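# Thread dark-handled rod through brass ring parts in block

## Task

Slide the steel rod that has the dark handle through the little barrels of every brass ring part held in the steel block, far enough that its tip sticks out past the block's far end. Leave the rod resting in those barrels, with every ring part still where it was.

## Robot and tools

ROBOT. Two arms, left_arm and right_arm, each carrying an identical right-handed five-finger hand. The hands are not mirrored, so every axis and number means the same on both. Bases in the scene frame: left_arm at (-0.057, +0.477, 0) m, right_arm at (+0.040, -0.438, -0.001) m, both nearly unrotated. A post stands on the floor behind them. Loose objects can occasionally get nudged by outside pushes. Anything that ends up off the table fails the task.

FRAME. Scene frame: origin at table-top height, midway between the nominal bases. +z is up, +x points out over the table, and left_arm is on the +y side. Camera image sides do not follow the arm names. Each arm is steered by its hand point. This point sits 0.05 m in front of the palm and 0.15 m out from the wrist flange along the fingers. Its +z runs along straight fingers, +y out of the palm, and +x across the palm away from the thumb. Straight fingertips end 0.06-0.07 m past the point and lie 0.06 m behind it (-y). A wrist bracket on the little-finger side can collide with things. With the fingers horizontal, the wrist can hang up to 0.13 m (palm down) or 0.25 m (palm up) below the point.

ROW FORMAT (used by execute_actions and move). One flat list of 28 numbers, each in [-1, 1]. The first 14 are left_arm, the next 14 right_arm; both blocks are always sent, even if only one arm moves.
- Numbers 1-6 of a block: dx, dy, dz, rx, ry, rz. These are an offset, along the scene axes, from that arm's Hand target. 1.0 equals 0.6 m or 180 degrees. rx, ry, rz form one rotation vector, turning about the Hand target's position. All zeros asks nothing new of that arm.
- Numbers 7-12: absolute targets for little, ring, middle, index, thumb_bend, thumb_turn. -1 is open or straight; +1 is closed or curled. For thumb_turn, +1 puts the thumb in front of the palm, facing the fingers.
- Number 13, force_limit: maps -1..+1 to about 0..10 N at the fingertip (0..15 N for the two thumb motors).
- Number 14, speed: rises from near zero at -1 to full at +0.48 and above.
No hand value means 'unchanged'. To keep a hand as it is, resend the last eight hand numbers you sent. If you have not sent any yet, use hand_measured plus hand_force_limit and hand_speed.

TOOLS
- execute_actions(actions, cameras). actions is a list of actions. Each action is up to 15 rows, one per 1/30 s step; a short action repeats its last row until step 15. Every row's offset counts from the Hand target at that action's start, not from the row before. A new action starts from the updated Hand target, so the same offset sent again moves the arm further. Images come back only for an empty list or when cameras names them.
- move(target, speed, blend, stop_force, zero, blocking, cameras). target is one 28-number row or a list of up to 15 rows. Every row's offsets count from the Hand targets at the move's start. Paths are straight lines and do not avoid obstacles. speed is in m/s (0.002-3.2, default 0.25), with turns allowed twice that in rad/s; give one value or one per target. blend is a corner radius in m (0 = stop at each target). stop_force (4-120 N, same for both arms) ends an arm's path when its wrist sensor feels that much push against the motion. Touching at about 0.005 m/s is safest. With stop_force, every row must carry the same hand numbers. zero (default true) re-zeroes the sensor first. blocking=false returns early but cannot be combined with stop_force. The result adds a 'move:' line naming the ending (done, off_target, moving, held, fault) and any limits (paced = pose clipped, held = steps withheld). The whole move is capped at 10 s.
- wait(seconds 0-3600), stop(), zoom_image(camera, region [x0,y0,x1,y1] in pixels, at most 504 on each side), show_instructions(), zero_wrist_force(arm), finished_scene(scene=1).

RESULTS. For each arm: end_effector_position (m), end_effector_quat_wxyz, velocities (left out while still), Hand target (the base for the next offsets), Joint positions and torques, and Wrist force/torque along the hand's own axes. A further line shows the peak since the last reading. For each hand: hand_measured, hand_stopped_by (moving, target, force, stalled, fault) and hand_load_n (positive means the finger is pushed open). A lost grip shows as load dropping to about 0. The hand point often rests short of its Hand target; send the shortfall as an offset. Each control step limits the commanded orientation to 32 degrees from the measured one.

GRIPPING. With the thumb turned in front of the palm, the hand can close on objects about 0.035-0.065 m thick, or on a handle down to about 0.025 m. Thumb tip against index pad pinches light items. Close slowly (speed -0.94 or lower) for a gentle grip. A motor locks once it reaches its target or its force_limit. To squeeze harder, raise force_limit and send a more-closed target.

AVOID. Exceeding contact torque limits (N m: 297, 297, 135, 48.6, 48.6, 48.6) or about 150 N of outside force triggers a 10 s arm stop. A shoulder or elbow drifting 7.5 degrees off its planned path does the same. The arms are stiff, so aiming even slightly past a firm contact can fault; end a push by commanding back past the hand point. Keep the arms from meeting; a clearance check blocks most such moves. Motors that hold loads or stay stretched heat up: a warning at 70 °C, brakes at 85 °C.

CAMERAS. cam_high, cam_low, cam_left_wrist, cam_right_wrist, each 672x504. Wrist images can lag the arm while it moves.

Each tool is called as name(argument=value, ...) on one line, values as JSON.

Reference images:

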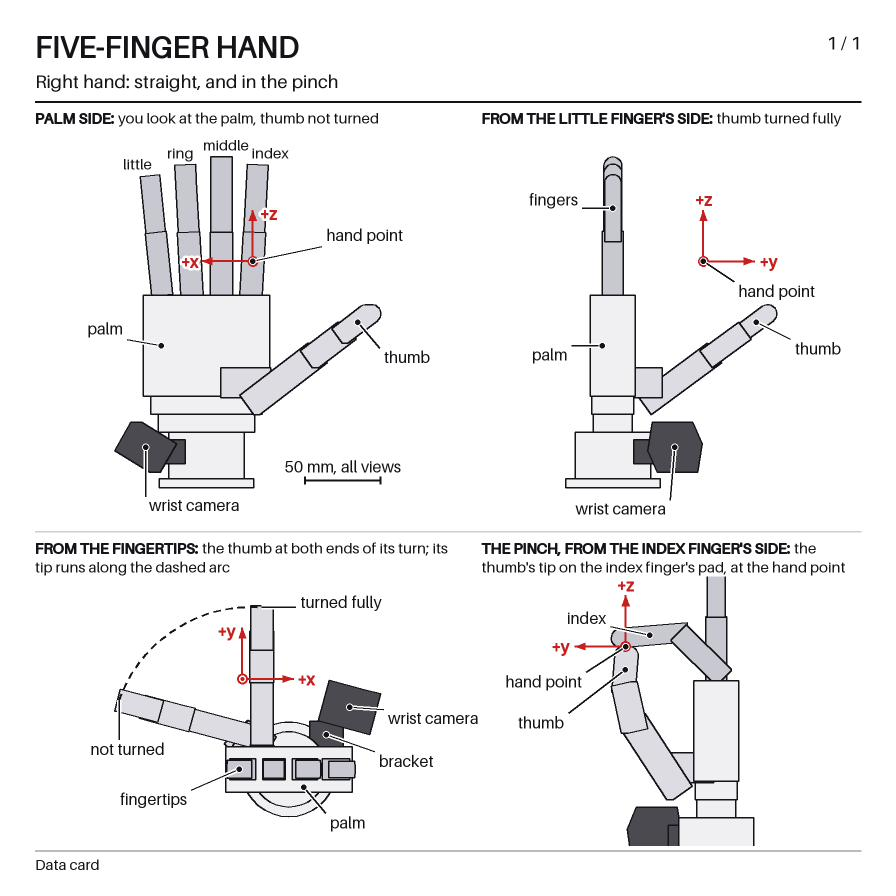

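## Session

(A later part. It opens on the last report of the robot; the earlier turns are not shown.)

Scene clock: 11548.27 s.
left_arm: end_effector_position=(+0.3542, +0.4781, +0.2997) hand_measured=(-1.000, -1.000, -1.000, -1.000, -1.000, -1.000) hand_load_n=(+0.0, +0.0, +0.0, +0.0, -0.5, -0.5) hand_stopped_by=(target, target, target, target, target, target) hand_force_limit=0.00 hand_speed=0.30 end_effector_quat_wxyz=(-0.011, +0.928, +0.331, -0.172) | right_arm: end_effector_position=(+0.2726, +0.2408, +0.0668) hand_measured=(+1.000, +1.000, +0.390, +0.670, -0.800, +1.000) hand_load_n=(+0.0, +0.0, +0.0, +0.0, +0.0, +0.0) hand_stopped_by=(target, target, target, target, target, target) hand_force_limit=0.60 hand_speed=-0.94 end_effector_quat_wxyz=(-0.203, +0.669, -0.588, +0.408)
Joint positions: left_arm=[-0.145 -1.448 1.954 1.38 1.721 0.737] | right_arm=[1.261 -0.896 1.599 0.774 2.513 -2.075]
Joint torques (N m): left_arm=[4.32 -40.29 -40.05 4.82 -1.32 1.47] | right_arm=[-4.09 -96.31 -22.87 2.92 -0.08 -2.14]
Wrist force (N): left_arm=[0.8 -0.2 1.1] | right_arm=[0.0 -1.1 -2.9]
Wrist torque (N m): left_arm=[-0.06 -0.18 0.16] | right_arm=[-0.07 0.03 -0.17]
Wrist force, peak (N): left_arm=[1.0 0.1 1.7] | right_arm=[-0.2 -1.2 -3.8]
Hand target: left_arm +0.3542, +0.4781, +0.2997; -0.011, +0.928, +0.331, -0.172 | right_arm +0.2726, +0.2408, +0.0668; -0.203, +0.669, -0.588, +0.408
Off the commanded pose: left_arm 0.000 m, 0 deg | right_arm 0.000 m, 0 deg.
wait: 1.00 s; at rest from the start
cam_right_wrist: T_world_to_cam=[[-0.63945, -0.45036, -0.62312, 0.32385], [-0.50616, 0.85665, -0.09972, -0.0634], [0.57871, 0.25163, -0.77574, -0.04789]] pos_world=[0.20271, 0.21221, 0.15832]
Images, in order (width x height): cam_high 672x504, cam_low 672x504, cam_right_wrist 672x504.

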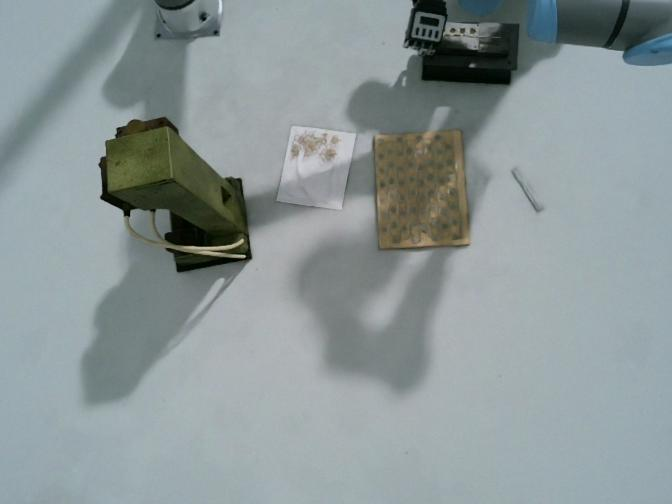

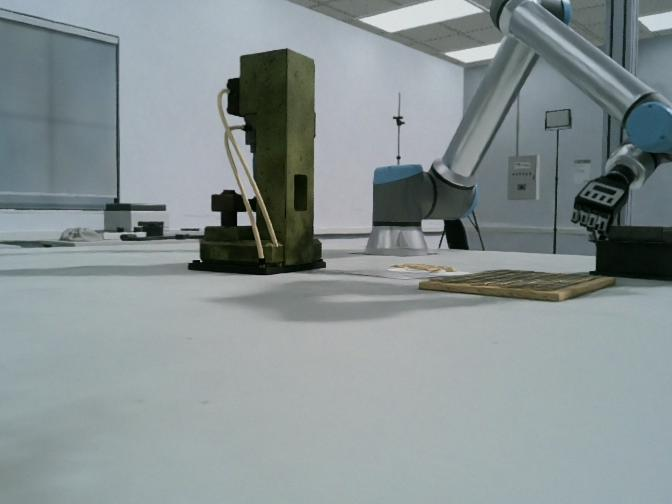

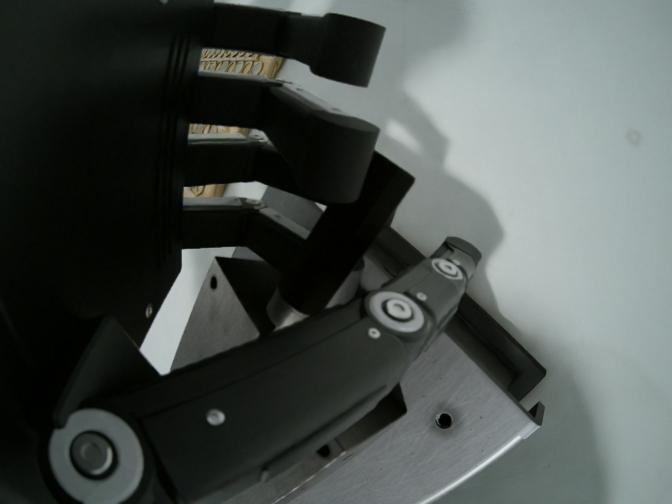

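execute_actions(actions=[[[0,0,0,0,0,0,-1,-1,-1,-1,-1,-1,0,0.3,0,0,0,0,0,0,1,1,0.39,0.67,-0.83,1,0.6,-0.94]]], cameras=["cam_left_wrist","cam_right_wrist"])

zoom_image(camera="cam_left_wrist", region=[320, 165, 370, 215])

zoom_image(camera="cam_left_wrist", region=[365, 250, 415, 300])

zoom_image(camera="cam_right_wrist", region=[190, 120, 490, 370])

Scene clock: 11617.57 s.
left_arm: end_effector_position=(+0.3542, +0.4781, +0.2997) hand_measured=(-1.000, -1.000, -1.000, -1.000, -1.000, -1.000) hand_load_n=(+0.0, +0.0, +0.0, +0.0, +0.0, +0.0) hand_stopped_by=(target, target, target, target, target, target) hand_force_limit=0.00 hand_speed=0.30 end_effector_quat_wxyz=(-0.011, +0.928, +0.331, -0.172) | right_arm: end_effector_position=(+0.2726, +0.2408, +0.0668) hand_measured=(+1.000, +1.000, +0.390, +0.670, -0.830, +1.000) hand_load_n=(+0.0, +0.0, +0.0, +0.0, +0.0, +0.0) hand_stopped_by=(target, target, target, target, target, target) hand_force_limit=0.60 hand_speed=-0.94 end_effector_quat_wxyz=(-0.203, +0.669, -0.588, +0.408)
Joint positions: left_arm=[-0.145 -1.448 1.954 1.38 1.721 0.737] | right_arm=[1.261 -0.896 1.599 0.774 2.513 -2.075]
Joint torques (N m): left_arm=[1.8 -40.28 -38.82 4.62 -1.4 1.42] | right_arm=[0.61 -93.97 -22.28 2.45 0.3 -1.71]
Wrist force (N): left_arm=[0.6 0.1 1.0] | right_arm=[0.1 -0.8 -3.1]
Wrist torque (N m): left_arm=[-0.01 -0.14 0.16] | right_arm=[-0.02 0.02 -0.16]
Wrist force, peak (N): left_arm=[0.8 -0.5 1.6] | right_arm=[-0.1 -1.5 -3.5]
Hand target: left_arm +0.3542, +0.4781, +0.2997; -0.011, +0.928, +0.331, -0.172 | right_arm +0.2726, +0.2408, +0.0668; -0.203, +0.669, -0.588, +0.408
Off the commanded pose: left_arm 0.000 m, 0 deg | right_arm 0.000 m, 0 deg.
cam_left_wrist: T_world_to_cam=[[0.7889, -0.59373, -0.15846, 0.04194], [-0.32449, -0.62147, 0.71308, 0.19761], [-0.52186, -0.51113, -0.68294, 0.75157]] pos_world=[0.42325, 0.53186, 0.37901]
cam_right_wrist: T_world_to_cam=[[-0.63945, -0.45036, -0.62312, 0.32385], [-0.50616, 0.85665, -0.09972, -0.0634], [0.57871, 0.25163, -0.77574, -0.04789]] pos_world=[0.20271, 0.21221, 0.15832]

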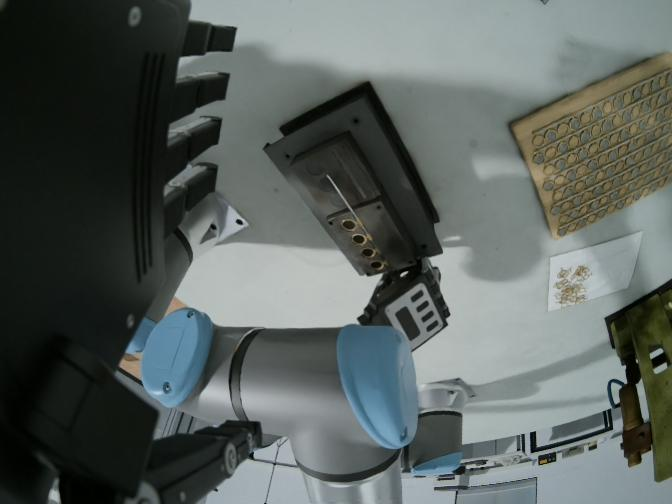

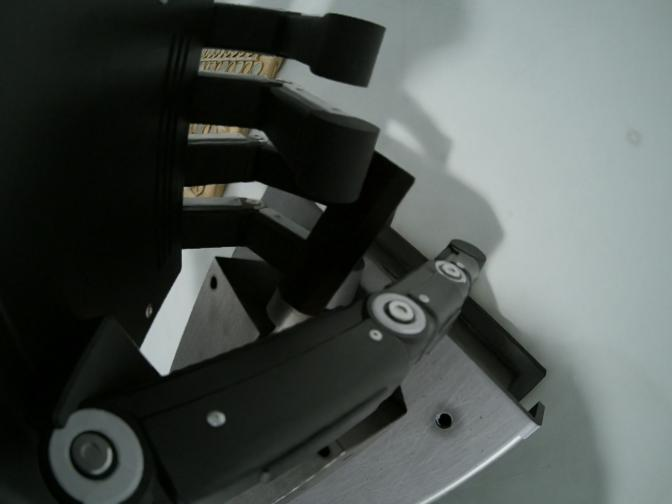

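Scaled by 10.080 from the camera's image (finer frame: 960x720).

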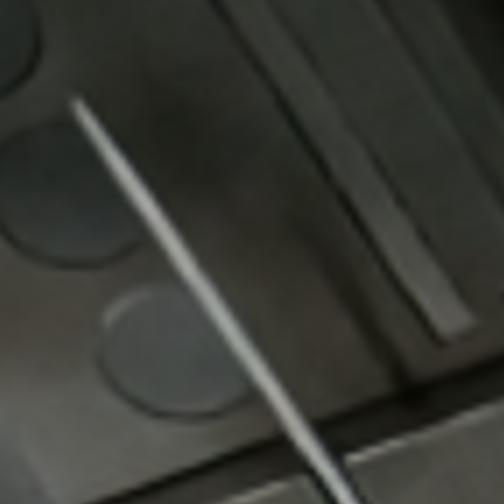

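Scaled by 10.080 from the camera's image (finer frame: 960x720).

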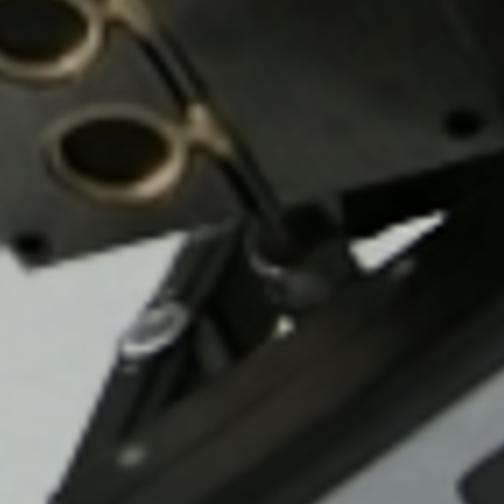

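Scaled by 1.680 from the camera's image (finer frame: 960x720).

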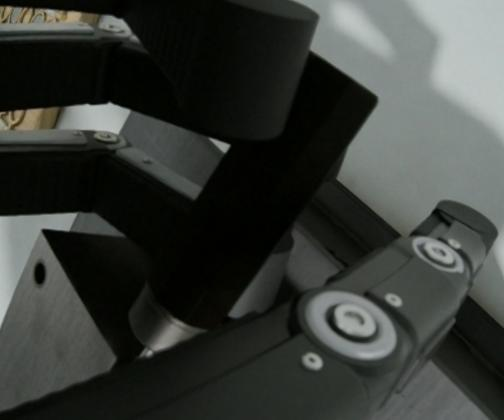

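move(target=[0,0,0,0,0,0,-1,-1,-1,-1,-1,-1,0,0.3,0.0037,-0.0025,0.0045,0,0,0,1,1,0.39,0.67,-0.83,1,0.6,-0.94], speed=0.006, stop_force=4, cameras=["cam_left_wrist","cam_right_wrist"])

zoom_image(camera="cam_left_wrist", region=[320, 165, 370, 215])

zoom_image(camera="cam_right_wrist", region=[190, 120, 490, 370])

Scene clock: 11657.93 s.
left_arm: end_effector_position=(+0.3542, +0.4781, +0.2997) hand_measured=(-1.000, -1.000, -1.000, -1.000, -1.000, -1.000) hand_load_n=(+0.0, +0.0, +0.0, +0.0, +0.0, +0.0) hand_stopped_by=(target, target, target, target, target, target) hand_force_limit=0.00 hand_speed=0.30 end_effector_quat_wxyz=(-0.011, +0.928, +0.331, -0.172) | right_arm: end_effector_position=(+0.2748, +0.2393, +0.0695) hand_measured=(+1.000, +1.000, +0.390, +0.670, -0.830, +1.000) hand_load_n=(+0.0, +0.0, +0.0, +0.0, +0.0, +0.0) hand_stopped_by=(target, target, target, target, target, target) hand_force_limit=0.60 hand_speed=-0.94 end_effector_quat_wxyz=(-0.203, +0.669, -0.588, +0.408)
Joint positions: left_arm=[-0.145 -1.448 1.954 1.38 1.721 0.737] | right_arm=[1.257 -0.901 1.602 0.772 2.513 -2.082]
Joint torques (N m): left_arm=[2.91 -43.5 -39.27 4.89 -1.71 1.25] | right_arm=[-7.95 -103.51 -19.15 0.9 -1.25 -2.94]
Wrist force (N): left_arm=[0.7 0.0 1.3] | right_arm=[0.0 -1.0 -3.0]
Wrist torque (N m): left_arm=[-0.05 -0.17 0.17] | right_arm=[-0.05 0.03 -0.03]
Wrist force, peak (N): left_arm=[1.1 0.4 1.3] | right_arm=[0.0 -1.2 -3.5]
Hand target: left_arm +0.3542, +0.4781, +0.2997; -0.011, +0.928, +0.331, -0.172 | right_arm +0.2748, +0.2393, +0.0695; -0.203, +0.669, -0.588, +0.408
Off the commanded pose: left_arm 0.000 m, 0 deg | right_arm 0.000 m, 0 deg.
move: done
cam_left_wrist: T_world_to_cam=[[0.7889, -0.59373, -0.15846, 0.04194], [-0.32449, -0.62147, 0.71308, 0.19761], [-0.52186, -0.51113, -0.68294, 0.75157]] pos_world=[0.42325, 0.53186, 0.37901]
cam_right_wrist: T_world_to_cam=[[-0.63945, -0.45036, -0.62312, 0.32632], [-0.50616, 0.85665, -0.09972, -0.06068], [0.57871, 0.25163, -0.77574, -0.04675]] pos_world=[0.20501, 0.21071, 0.16102]

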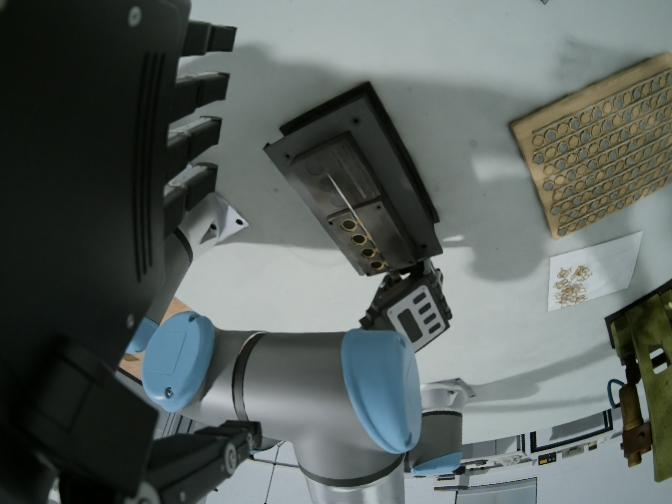

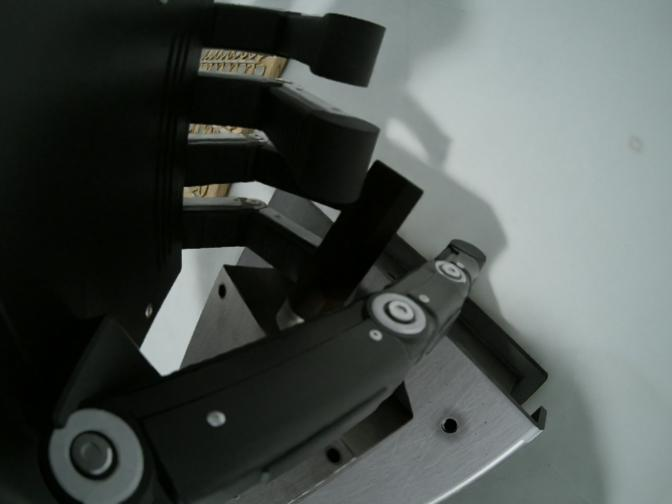

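Scaled by 10.080 from the camera's image (finer frame: 960x720).

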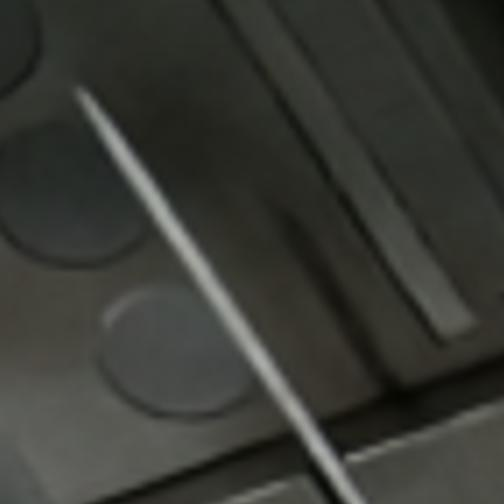

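Scaled by 1.680 from the camera's image (finer frame: 960x720).

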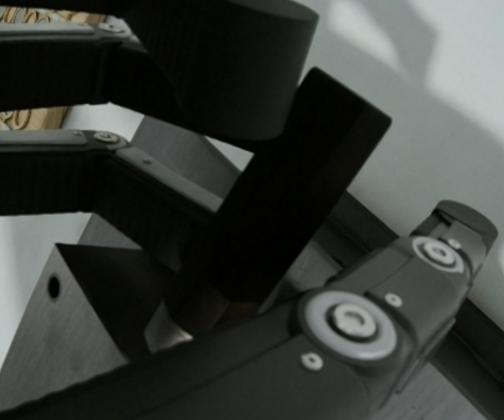

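execute_actions(actions=[[[0,0,0,0,0,0,-1,-1,-1,-1,-1,-1,0,0.3,0,0,0,0,0,0,1,1,0.39,0.67,-1,1,0.6,-0.9]]], cameras=[])

move(target=[[0,0,0,0,0,0,-1,-1,-1,-1,-1,-1,0,0.3,0.0022,-0.0007,0.0026,0,0,0,1,1,0.39,0.67,-1,1,0.6,-0.9],[0,0,0,0,0,0,-1,-1,-1,-1,-1,-1,0,0.3,0.0006,-0.0173,0.0026,0,0,0,1,1,0.39,0.67,-1,1,0.6,-0.9]], speed=0.008, stop_force=4, cameras=["cam_left_wrist","cam_right_wrist"])

zoom_image(camera="cam_left_wrist", region=[320, 165, 420, 265])

zoom_image(camera="cam_right_wrist", region=[190, 120, 490, 370])

Scene clock: 11690.63 s.
left_arm: end_effector_position=(+0.3542, +0.4781, +0.2997) hand_measured=(-1.000, -1.000, -1.000, -1.000, -1.000, -1.000) hand_load_n=(+0.0, +0.0, +0.0, +0.0, +0.0, +0.0) hand_stopped_by=(target, target, target, target, target, target) hand_force_limit=0.00 hand_speed=0.30 end_effector_quat_wxyz=(-0.011, +0.928, +0.331, -0.172) | right_arm: end_effector_position=(+0.2748, +0.2393, +0.0695) hand_measured=(+1.000, +1.000, +0.390, +0.670, -1.000, +1.000) hand_load_n=(+0.5, +0.0, +0.0, +0.0, +0.0, +0.0) hand_stopped_by=(target, target, target, target, target, target) hand_force_limit=0.60 hand_speed=-0.90 end_effector_quat_wxyz=(-0.203, +0.669, -0.588, +0.408)
Joint positions: left_arm=[-0.145 -1.448 1.954 1.38 1.721 0.737] | right_arm=[1.257 -0.901 1.602 0.772 2.513 -2.082]
Joint torques (N m): left_arm=[2.32 -42.85 -40 4.83 -1.11 1.53] | right_arm=[-9.49 -100.58 -18.98 0.92 -2.15 -2.55]
Wrist force (N): left_arm=[0.3 0.0 1.3] | right_arm=[0.1 -0.7 -3.2]
Wrist torque (N m): left_arm=[-0.05 -0.10 0.14] | right_arm=[0.00 0.02 -0.01]
Wrist force, peak (N): left_arm=[0.9 0.0 1.6] | right_arm=[0.3 -1.2 -3.6]
Hand target: left_arm +0.3542, +0.4781, +0.2997; -0.011, +0.928, +0.331, -0.172 | right_arm +0.2748, +0.2393, +0.0695; -0.203, +0.669, -0.588, +0.408
Off the commanded pose: left_arm 0.000 m, 0 deg | right_arm 0.000 m, 0 deg.

Scene clock: 11692.90 s.
left_arm: end_effector_position=(+0.3542, +0.4781, +0.2997) hand_measured=(-1.000, -1.000, -1.000, -1.000, -1.000, -1.000) hand_load_n=(+0.0, +0.0, +0.0, +0.0, +0.0, +0.0) hand_stopped_by=(target, target, target, target, target, target) hand_force_limit=0.00 hand_speed=0.30 end_effector_quat_wxyz=(-0.011, +0.928, +0.331, -0.172) | right_arm: end_effector_position=(+0.2752, +0.2289, +0.0711) hand_measured=(+1.000, +1.000, +0.390, +0.670, -1.000, +1.000) hand_load_n=(+0.0, +0.0, +0.0, +0.0, +0.0, +0.0) hand_stopped_by=(target, target, target, target, target, target) hand_force_limit=0.60 hand_speed=-0.90 end_effector_quat_wxyz=(-0.203, +0.669, -0.588, +0.408)
Joint positions: left_arm=[-0.145 -1.448 1.954 1.38 1.721 0.737] | right_arm=[1.252 -0.917 1.626 0.756 2.512 -2.091]
Joint torques (N m): left_arm=[1.4 -42.15 -40.11 4.98 -1.43 1.61] | right_arm=[-5.52 -100.26 -20.83 0.67 -1.24 -2.79]
Wrist force (N): left_arm=[0.7 -0.1 1.4] | right_arm=[0.3 -0.4 -3.3]
Wrist torque (N m): left_arm=[-0.07 -0.18 0.16] | right_arm=[0.08 -0.01 0.00]
Wrist force, peak (N): left_arm=[0.5 -0.4 1.6] | right_arm=[0.1 -1.0 -3.7]
Hand target: left_arm +0.3542, +0.4781, +0.2997; -0.011, +0.928, +0.331, -0.172 | right_arm +0.2752, +0.2289, +0.0711; -0.203, +0.669, -0.588, +0.408
Off the commanded pose: left_arm 0.000 m, 0 deg | right_arm 0.000 m, 0 deg.
move: done
cam_left_wrist: T_world_to_cam=[[0.7889, -0.59373, -0.15846, 0.04194], [-0.32449, -0.62147, 0.71308, 0.19761], [-0.52186, -0.51113, -0.68294, 0.75157]] pos_world=[0.42325, 0.53186, 0.37901]
cam_right_wrist: T_world_to_cam=[[-0.63945, -0.45036, -0.62312, 0.32277], [-0.50616, 0.85665, -0.09972, -0.05147], [0.57871, 0.25163, -0.77574, -0.04314]] pos_world=[0.20531, 0.20031, 0.16252]

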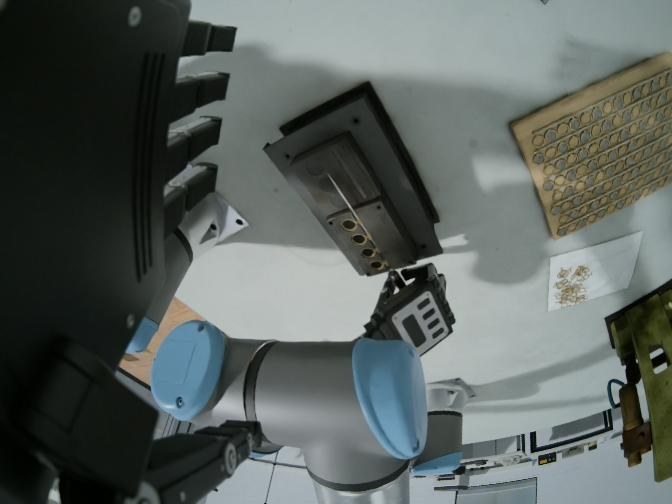

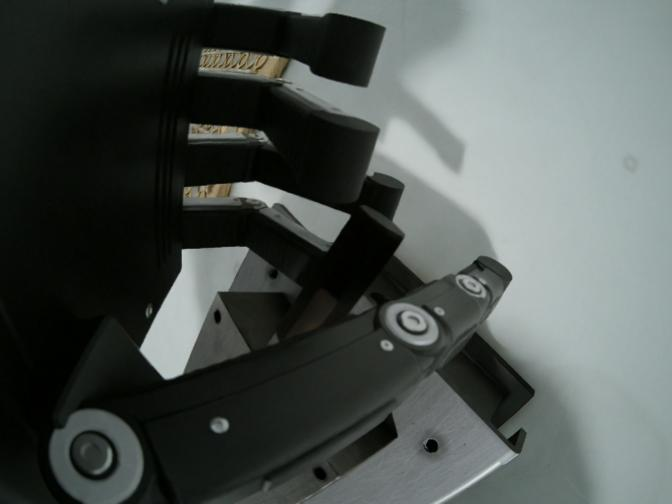

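Scaled by 5.040 from the camera's image (finer frame: 960x720).

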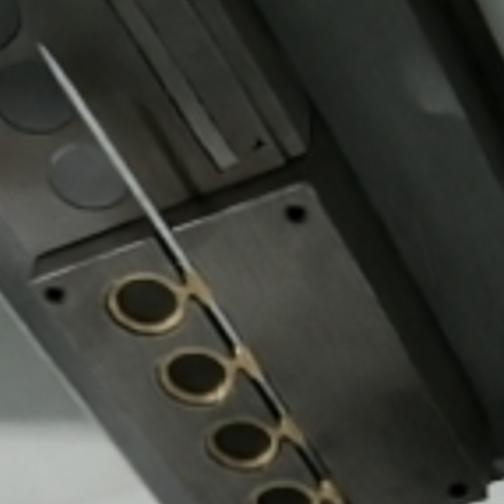

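Scaled by 1.680 from the camera's image (finer frame: 960x720).

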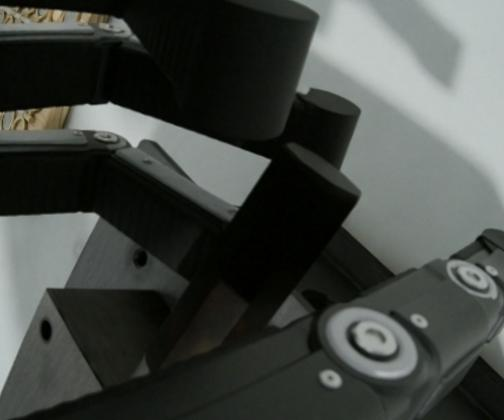

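move(target=[0,0,0,0,0,0,-1,-1,-1,-1,-1,-1,0,0.3,-0.0033,-0.0333,0,0,0,0,1,1,0.39,0.67,-1,1,0.6,-0.9], speed=0.012, stop_force=4, cameras=["cam_left_wrist","cam_right_wrist"])

zoom_image(camera="cam_left_wrist", region=[320, 165, 440, 285])

zoom_image(camera="cam_right_wrist", region=[190, 120, 490, 370])

Scene clock: 11709.00 s.
left_arm: end_effector_position=(+0.3542, +0.4781, +0.2997) hand_measured=(-1.000, -1.000, -1.000, -1.000, -1.000, -1.000) hand_load_n=(+0.0, +0.0, +0.0, +0.0, +0.0, +0.0) hand_stopped_by=(target, target, target, target, target, target) hand_force_limit=0.00 hand_speed=0.30 end_effector_quat_wxyz=(-0.011, +0.928, +0.331, -0.172) | right_arm: end_effector_position=(+0.2732, +0.2090, +0.0711) hand_measured=(+1.000, +1.000, +0.390, +0.670, -1.000, +1.000) hand_load_n=(+0.0, +0.0, +0.0, +0.0, +0.0, +0.0) hand_stopped_by=(target, target, target, target, target, target) hand_force_limit=0.60 hand_speed=-0.90 end_effector_quat_wxyz=(-0.203, +0.669, -0.588, +0.408)
Joint positions: left_arm=[-0.145 -1.448 1.954 1.38 1.721 0.737] | right_arm=[1.245 -0.944 1.673 0.726 2.511 -2.103]
Joint torques (N m): left_arm=[5.56 -42.95 -39.85 4.46 -0.98 1.8] | right_arm=[-4.97 -94.98 -19.83 1.11 -1.22 -2.55]
Wrist force (N): left_arm=[0.7 0.2 0.8] | right_arm=[0.7 -0.4 -2.9]
Wrist torque (N m): left_arm=[0.01 -0.14 0.17] | right_arm=[0.06 -0.05 0.06]
Wrist force, peak (N): left_arm=[0.7 0.1 1.8] | right_arm=[0.7 -0.4 -3.9]
Hand target: left_arm +0.3542, +0.4781, +0.2997; -0.011, +0.928, +0.331, -0.172 | right_arm +0.2732, +0.2090, +0.0711; -0.203, +0.669, -0.588, +0.408
Off the commanded pose: left_arm 0.000 m, 0 deg | right_arm 0.000 m, 0 deg.
move: done
cam_left_wrist: T_world_to_cam=[[0.7889, -0.59373, -0.15846, 0.04194], [-0.32449, -0.62147, 0.71308, 0.19761], [-0.52186, -0.51113, -0.68294, 0.75157]] pos_world=[0.42325, 0.53186, 0.37901]
cam_right_wrist: T_world_to_cam=[[-0.63945, -0.45036, -0.62312, 0.31248], [-0.50616, 0.85665, -0.09972, -0.03535], [0.57871, 0.25163, -0.77574, -0.03695]] pos_world=[0.20331, 0.18031, 0.16252]

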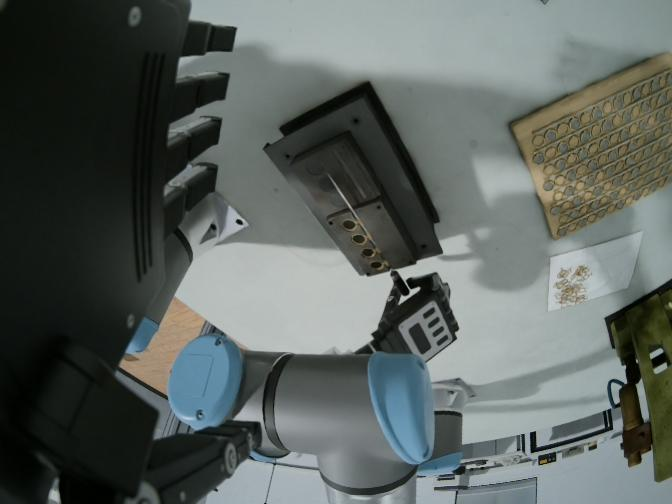

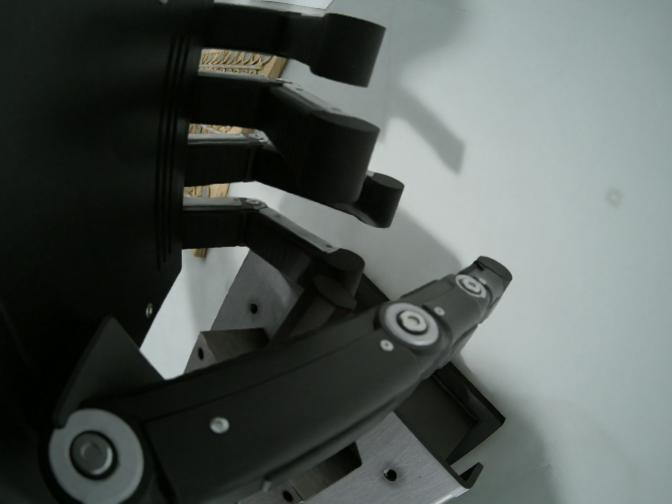

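Scaled by 4.200 from the camera's image (finer frame: 960x720).

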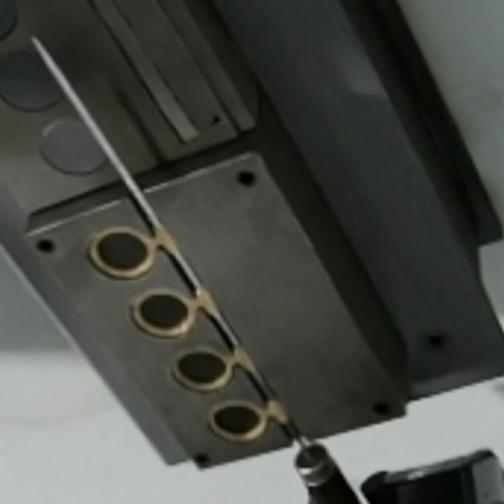

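Scaled by 1.680 from the camera's image (finer frame: 960x720).

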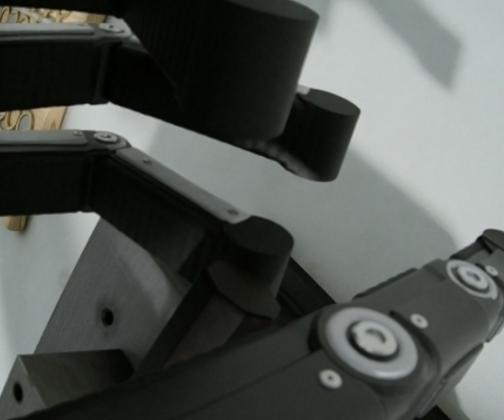

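move(target=[0,0,0,0,0,0,-1,-1,-1,-1,-1,-1,0,0.3,-0.0049,-0.05,0,0,0,0,1,1,0.39,0.67,-1,1,0.6,-0.9], speed=0.015, stop_force=4, cameras=["cam_left_wrist","cam_right_wrist"])

zoom_image(camera="cam_left_wrist", region=[320, 165, 440, 285])

Scene clock: 11720.63 s.
left_arm: end_effector_position=(+0.3542, +0.4781, +0.2997) hand_measured=(-1.000, -1.000, -1.000, -1.000, -1.000, -1.000) hand_load_n=(+0.0, +0.0, +0.0, +0.0, +0.0, +0.0) hand_stopped_by=(target, target, target, target, target, target) hand_force_limit=0.00 hand_speed=0.30 end_effector_quat_wxyz=(-0.011, +0.928, +0.331, -0.172) | right_arm: end_effector_position=(+0.2702, +0.1790, +0.0711) hand_measured=(+1.000, +1.000, +0.390, +0.670, -1.000, +1.000) hand_load_n=(+0.0, +0.0, +0.0, +0.0, +0.0, +0.0) hand_stopped_by=(target, target, target, target, target, target) hand_force_limit=0.60 hand_speed=-0.90 end_effector_quat_wxyz=(-0.203, +0.669, -0.588, +0.408)
Joint positions: left_arm=[-0.145 -1.448 1.954 1.38 1.721 0.737] | right_arm=[1.233 -0.984 1.742 0.682 2.51 -2.122]
Joint torques (N m): left_arm=[-0.02 -42.99 -39.03 4.79 -1.27 1.61] | right_arm=[-6.26 -94.85 -18.29 0.86 -1.08 -2.57]
Wrist force (N): left_arm=[0.7 0.2 1.4] | right_arm=[0.7 -1.0 -3.6]
Wrist torque (N m): left_arm=[-0.02 -0.17 0.16] | right_arm=[0.05 -0.02 0.05]
Wrist force, peak (N): left_arm=[0.9 0.0 1.7] | right_arm=[0.4 -0.6 -3.9]
Hand target: left_arm +0.3542, +0.4781, +0.2997; -0.011, +0.928, +0.331, -0.172 | right_arm +0.2702, +0.1790, +0.0711; -0.203, +0.669, -0.588, +0.408
Off the commanded pose: left_arm 0.000 m, 0 deg | right_arm 0.000 m, 0 deg.
move: done
cam_left_wrist: T_world_to_cam=[[0.7889, -0.59373, -0.15846, 0.04194], [-0.32449, -0.62147, 0.71308, 0.19761], [-0.52186, -0.51113, -0.68294, 0.75157]] pos_world=[0.42325, 0.53186, 0.37901]
cam_right_wrist: T_world_to_cam=[[-0.63945, -0.45036, -0.62312, 0.29711], [-0.50616, 0.85665, -0.09972, -0.01112], [0.57871, 0.25163, -0.77574, -0.02772]] pos_world=[0.20041, 0.15031, 0.16252]

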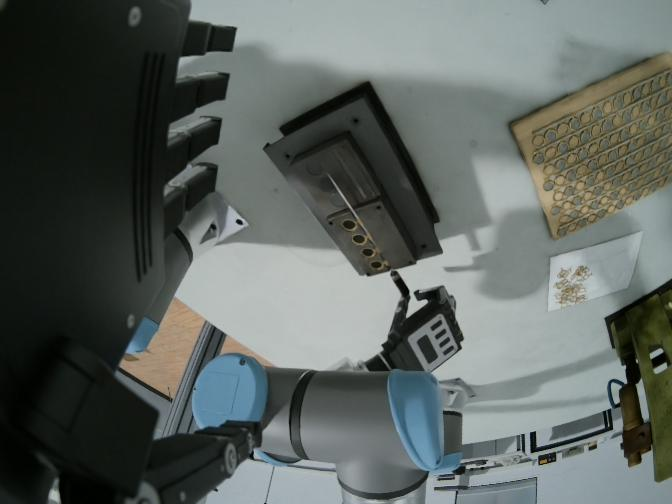

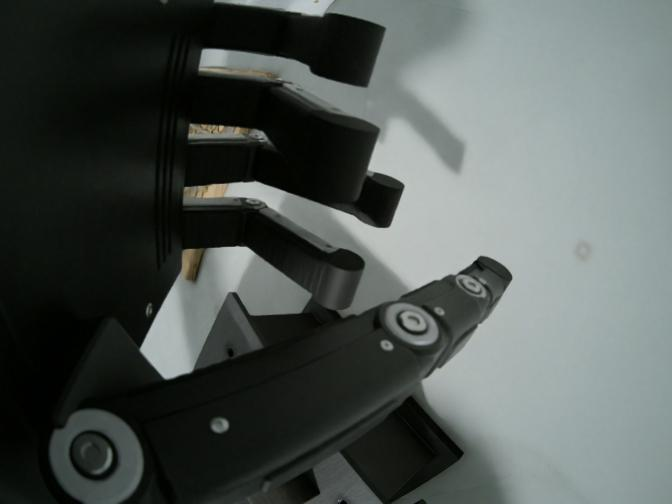

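Scaled by 4.200 from the camera's image (finer frame: 960x720).

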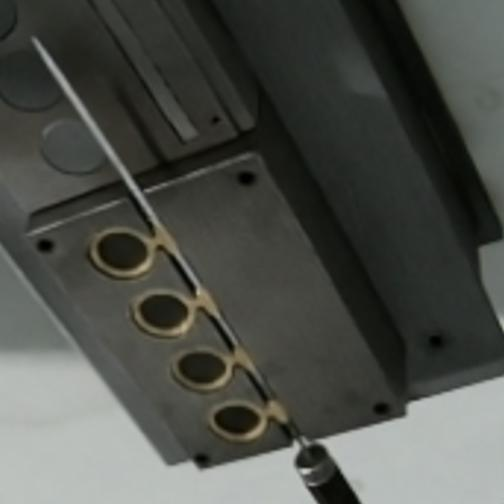

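zoom_image(camera="cam_left_wrist", region=[250, 70, 460, 300])

execute_actions(actions=[], cameras=["cam_high","cam_low"])

zoom_image(camera="cam_high", region=[400, 0, 540, 100])

zoom_image(camera="cam_low", region=[562, 200, 672, 290])

Scaled by 2.191 from the camera's image (finer frame: 960x720).

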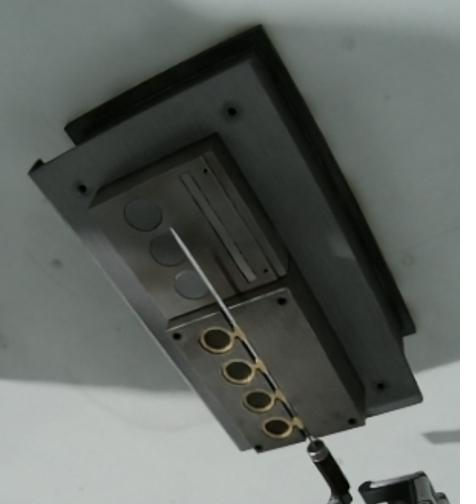

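Scene clock: 11733.93 s.
left_arm: end_effector_position=(+0.3542, +0.4781, +0.2997) hand_measured=(-1.000, -1.000, -1.000, -1.000, -1.000, -1.000) hand_load_n=(+0.0, +0.0, +0.0, +0.0, +0.0, +0.0) hand_stopped_by=(target, target, target, target, target, target) hand_force_limit=0.00 hand_speed=0.30 end_effector_quat_wxyz=(-0.011, +0.928, +0.331, -0.172) | right_arm: end_effector_position=(+0.2702, +0.1790, +0.0711) hand_measured=(+1.000, +1.000, +0.390, +0.670, -1.000, +1.000) hand_load_n=(+0.0, +0.0, +0.0, +0.0, +0.0, +0.0) hand_stopped_by=(target, target, target, target, target, target) hand_force_limit=0.60 hand_speed=-0.90 end_effector_quat_wxyz=(-0.203, +0.669, -0.588, +0.408)
Joint positions: left_arm=[-0.145 -1.448 1.954 1.38 1.721 0.737] | right_arm=[1.233 -0.984 1.742 0.682 2.51 -2.122]
Joint velocities: within noise
Joint torques (N m): left_arm=[2.69 -43.25 -39.6 4.52 -1.45 1.26] | right_arm=[-4.81 -93.69 -17.44 0.77 -1.15 -2.74]
Wrist force (N): left_arm=[0.5 0.1 1.2] | right_arm=[0.3 -1.0 -3.0]
Wrist torque (N m): left_arm=[-0.04 -0.13 0.16] | right_arm=[0.03 0.01 0.03]
Wrist force, peak (N): left_arm=[0.3 0.3 1.6] | right_arm=[0.5 -0.8 -3.6]
Hand target: left_arm +0.3542, +0.4781, +0.2997; -0.011, +0.928, +0.331, -0.172 | right_arm +0.2702, +0.1790, +0.0711; -0.203, +0.669, -0.588, +0.408
Off the commanded pose: left_arm 0.000 m, 0 deg | right_arm 0.000 m, 0 deg.
Images, in order (width x height): cam_high 672x504, cam_low 672x504.

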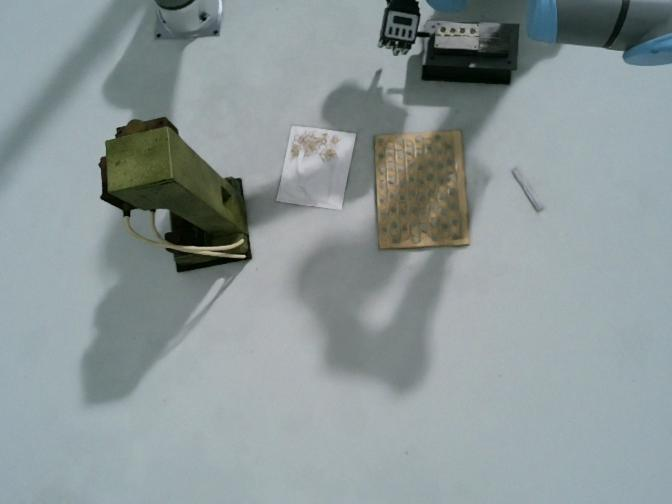

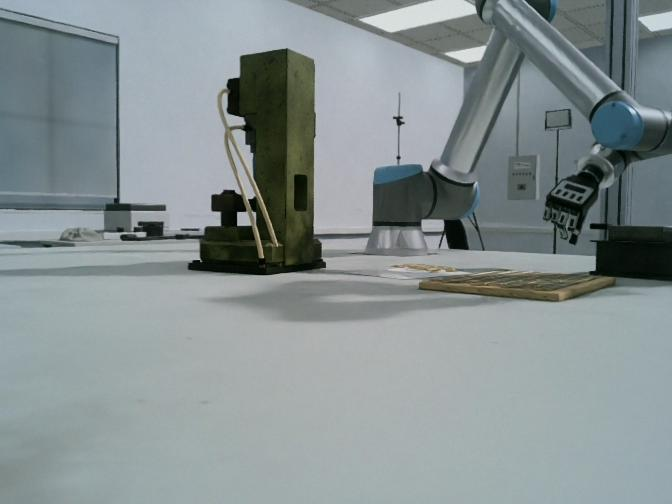

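Scaled by 3.600 from the camera's image (finer frame: 960x720).

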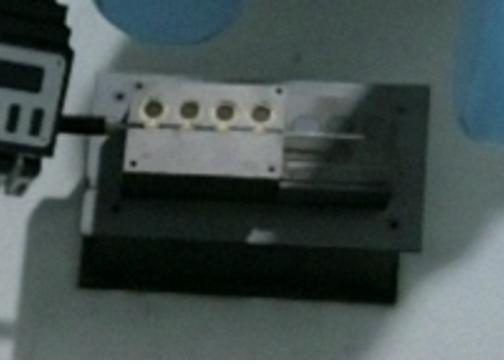

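Scaled by 4.582 from the camera's image (finer frame: 960x720).

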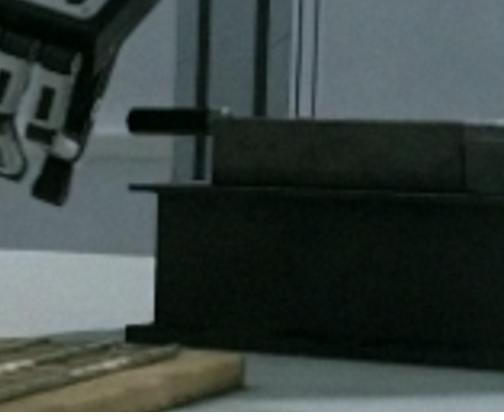

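move(target=[0,0,0,0,0,0,-1,-1,-1,-1,-1,-1,0,0.3,-0.005,-0.1,0.03,0,0,0,1,1,0.39,0.67,-1,1,0.6,-0.9], speed=0.08, cameras=["cam_left_wrist","cam_high"])

zoom_image(camera="cam_left_wrist", region=[320, 165, 440, 285])

zoom_image(camera="cam_high", region=[400, 0, 540, 100])

Scene clock: 11746.03 s.
left_arm: end_effector_position=(+0.3542, +0.4781, +0.2997) hand_measured=(-1.000, -1.000, -1.000, -1.000, -1.000, -1.000) hand_load_n=(+0.0, +0.0, +0.0, +0.0, +0.0, +0.0) hand_stopped_by=(target, target, target, target, target, target) hand_force_limit=0.00 hand_speed=0.30 end_effector_quat_wxyz=(-0.011, +0.928, +0.331, -0.172) | right_arm: end_effector_position=(+0.2672, +0.1190, +0.0890) hand_measured=(+1.000, +1.000, +0.390, +0.670, -1.000, +1.000) hand_load_n=(+0.0, +0.0, -0.5, +0.0, +0.0, +0.0) hand_stopped_by=(target, target, target, target, target, target) hand_force_limit=0.60 hand_speed=-0.90 end_effector_quat_wxyz=(-0.203, +0.669, -0.588, +0.408)
Joint positions: left_arm=[-0.145 -1.448 1.954 1.38 1.721 0.737] | right_arm=[1.202 -1.087 1.867 0.617 2.505 -2.174]
Joint torques (N m): left_arm=[3.93 -40.88 -39.52 4.67 -1.28 1.2] | right_arm=[-10.32 -85.56 -16.21 0.92 -1.24 -2.56]
Wrist force (N): left_arm=[0.9 -0.1 1.3] | right_arm=[0.3 -0.8 -3.5]
Wrist torque (N m): left_arm=[-0.06 -0.18 0.18] | right_arm=[0.06 0.05 0.07]
Wrist force, peak (N): left_arm=[0.5 0.2 1.6] | right_arm=[0.6 -0.6 -3.7]
Hand target: left_arm +0.3542, +0.4781, +0.2997; -0.011, +0.928, +0.331, -0.172 | right_arm +0.2672, +0.1190, +0.0891; -0.203, +0.669, -0.588, +0.408
Off the commanded pose: left_arm 0.000 m, 0 deg | right_arm 0.000 m, 0 deg.
move: done
cam_left_wrist: T_world_to_cam=[[0.7889, -0.59373, -0.15846, 0.04194], [-0.32449, -0.62147, 0.71308, 0.19761], [-0.52186, -0.51113, -0.68294, 0.75157]] pos_world=[0.42325, 0.53186, 0.37901]
Images, in order (width x height): cam_high 672x504, cam_left_wrist 672x504.

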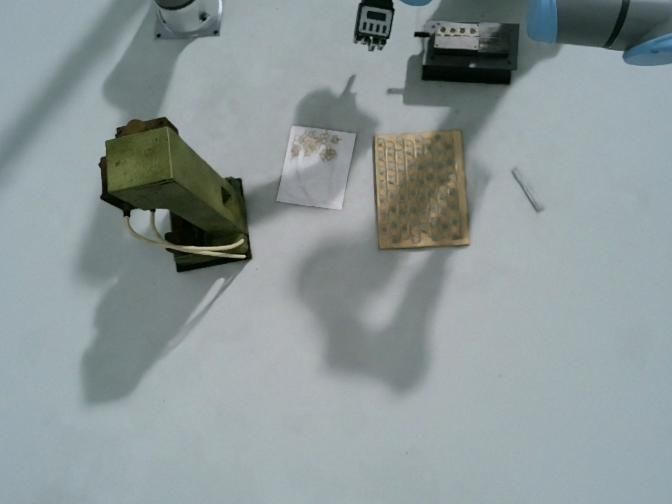

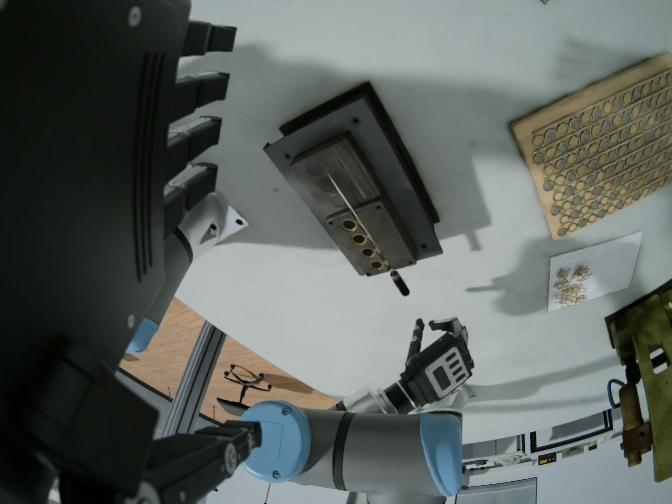

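Scaled by 4.200 from the camera's image (finer frame: 960x720).

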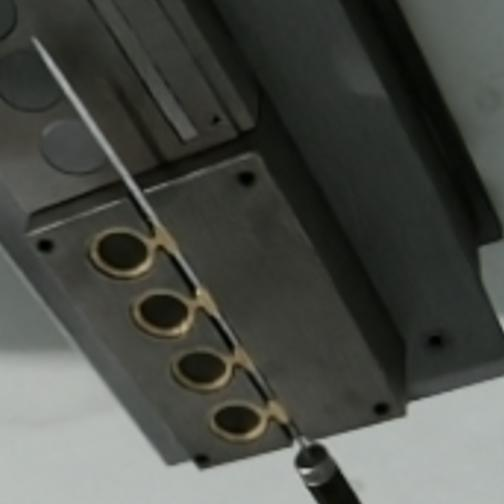

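Scaled by 3.600 from the camera's image (finer frame: 960x720).

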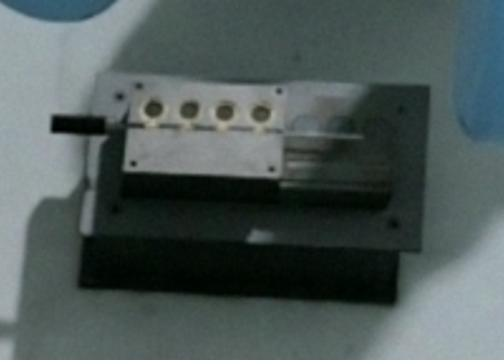

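finished_scene(scene=1)

The scene is finished: the task was done.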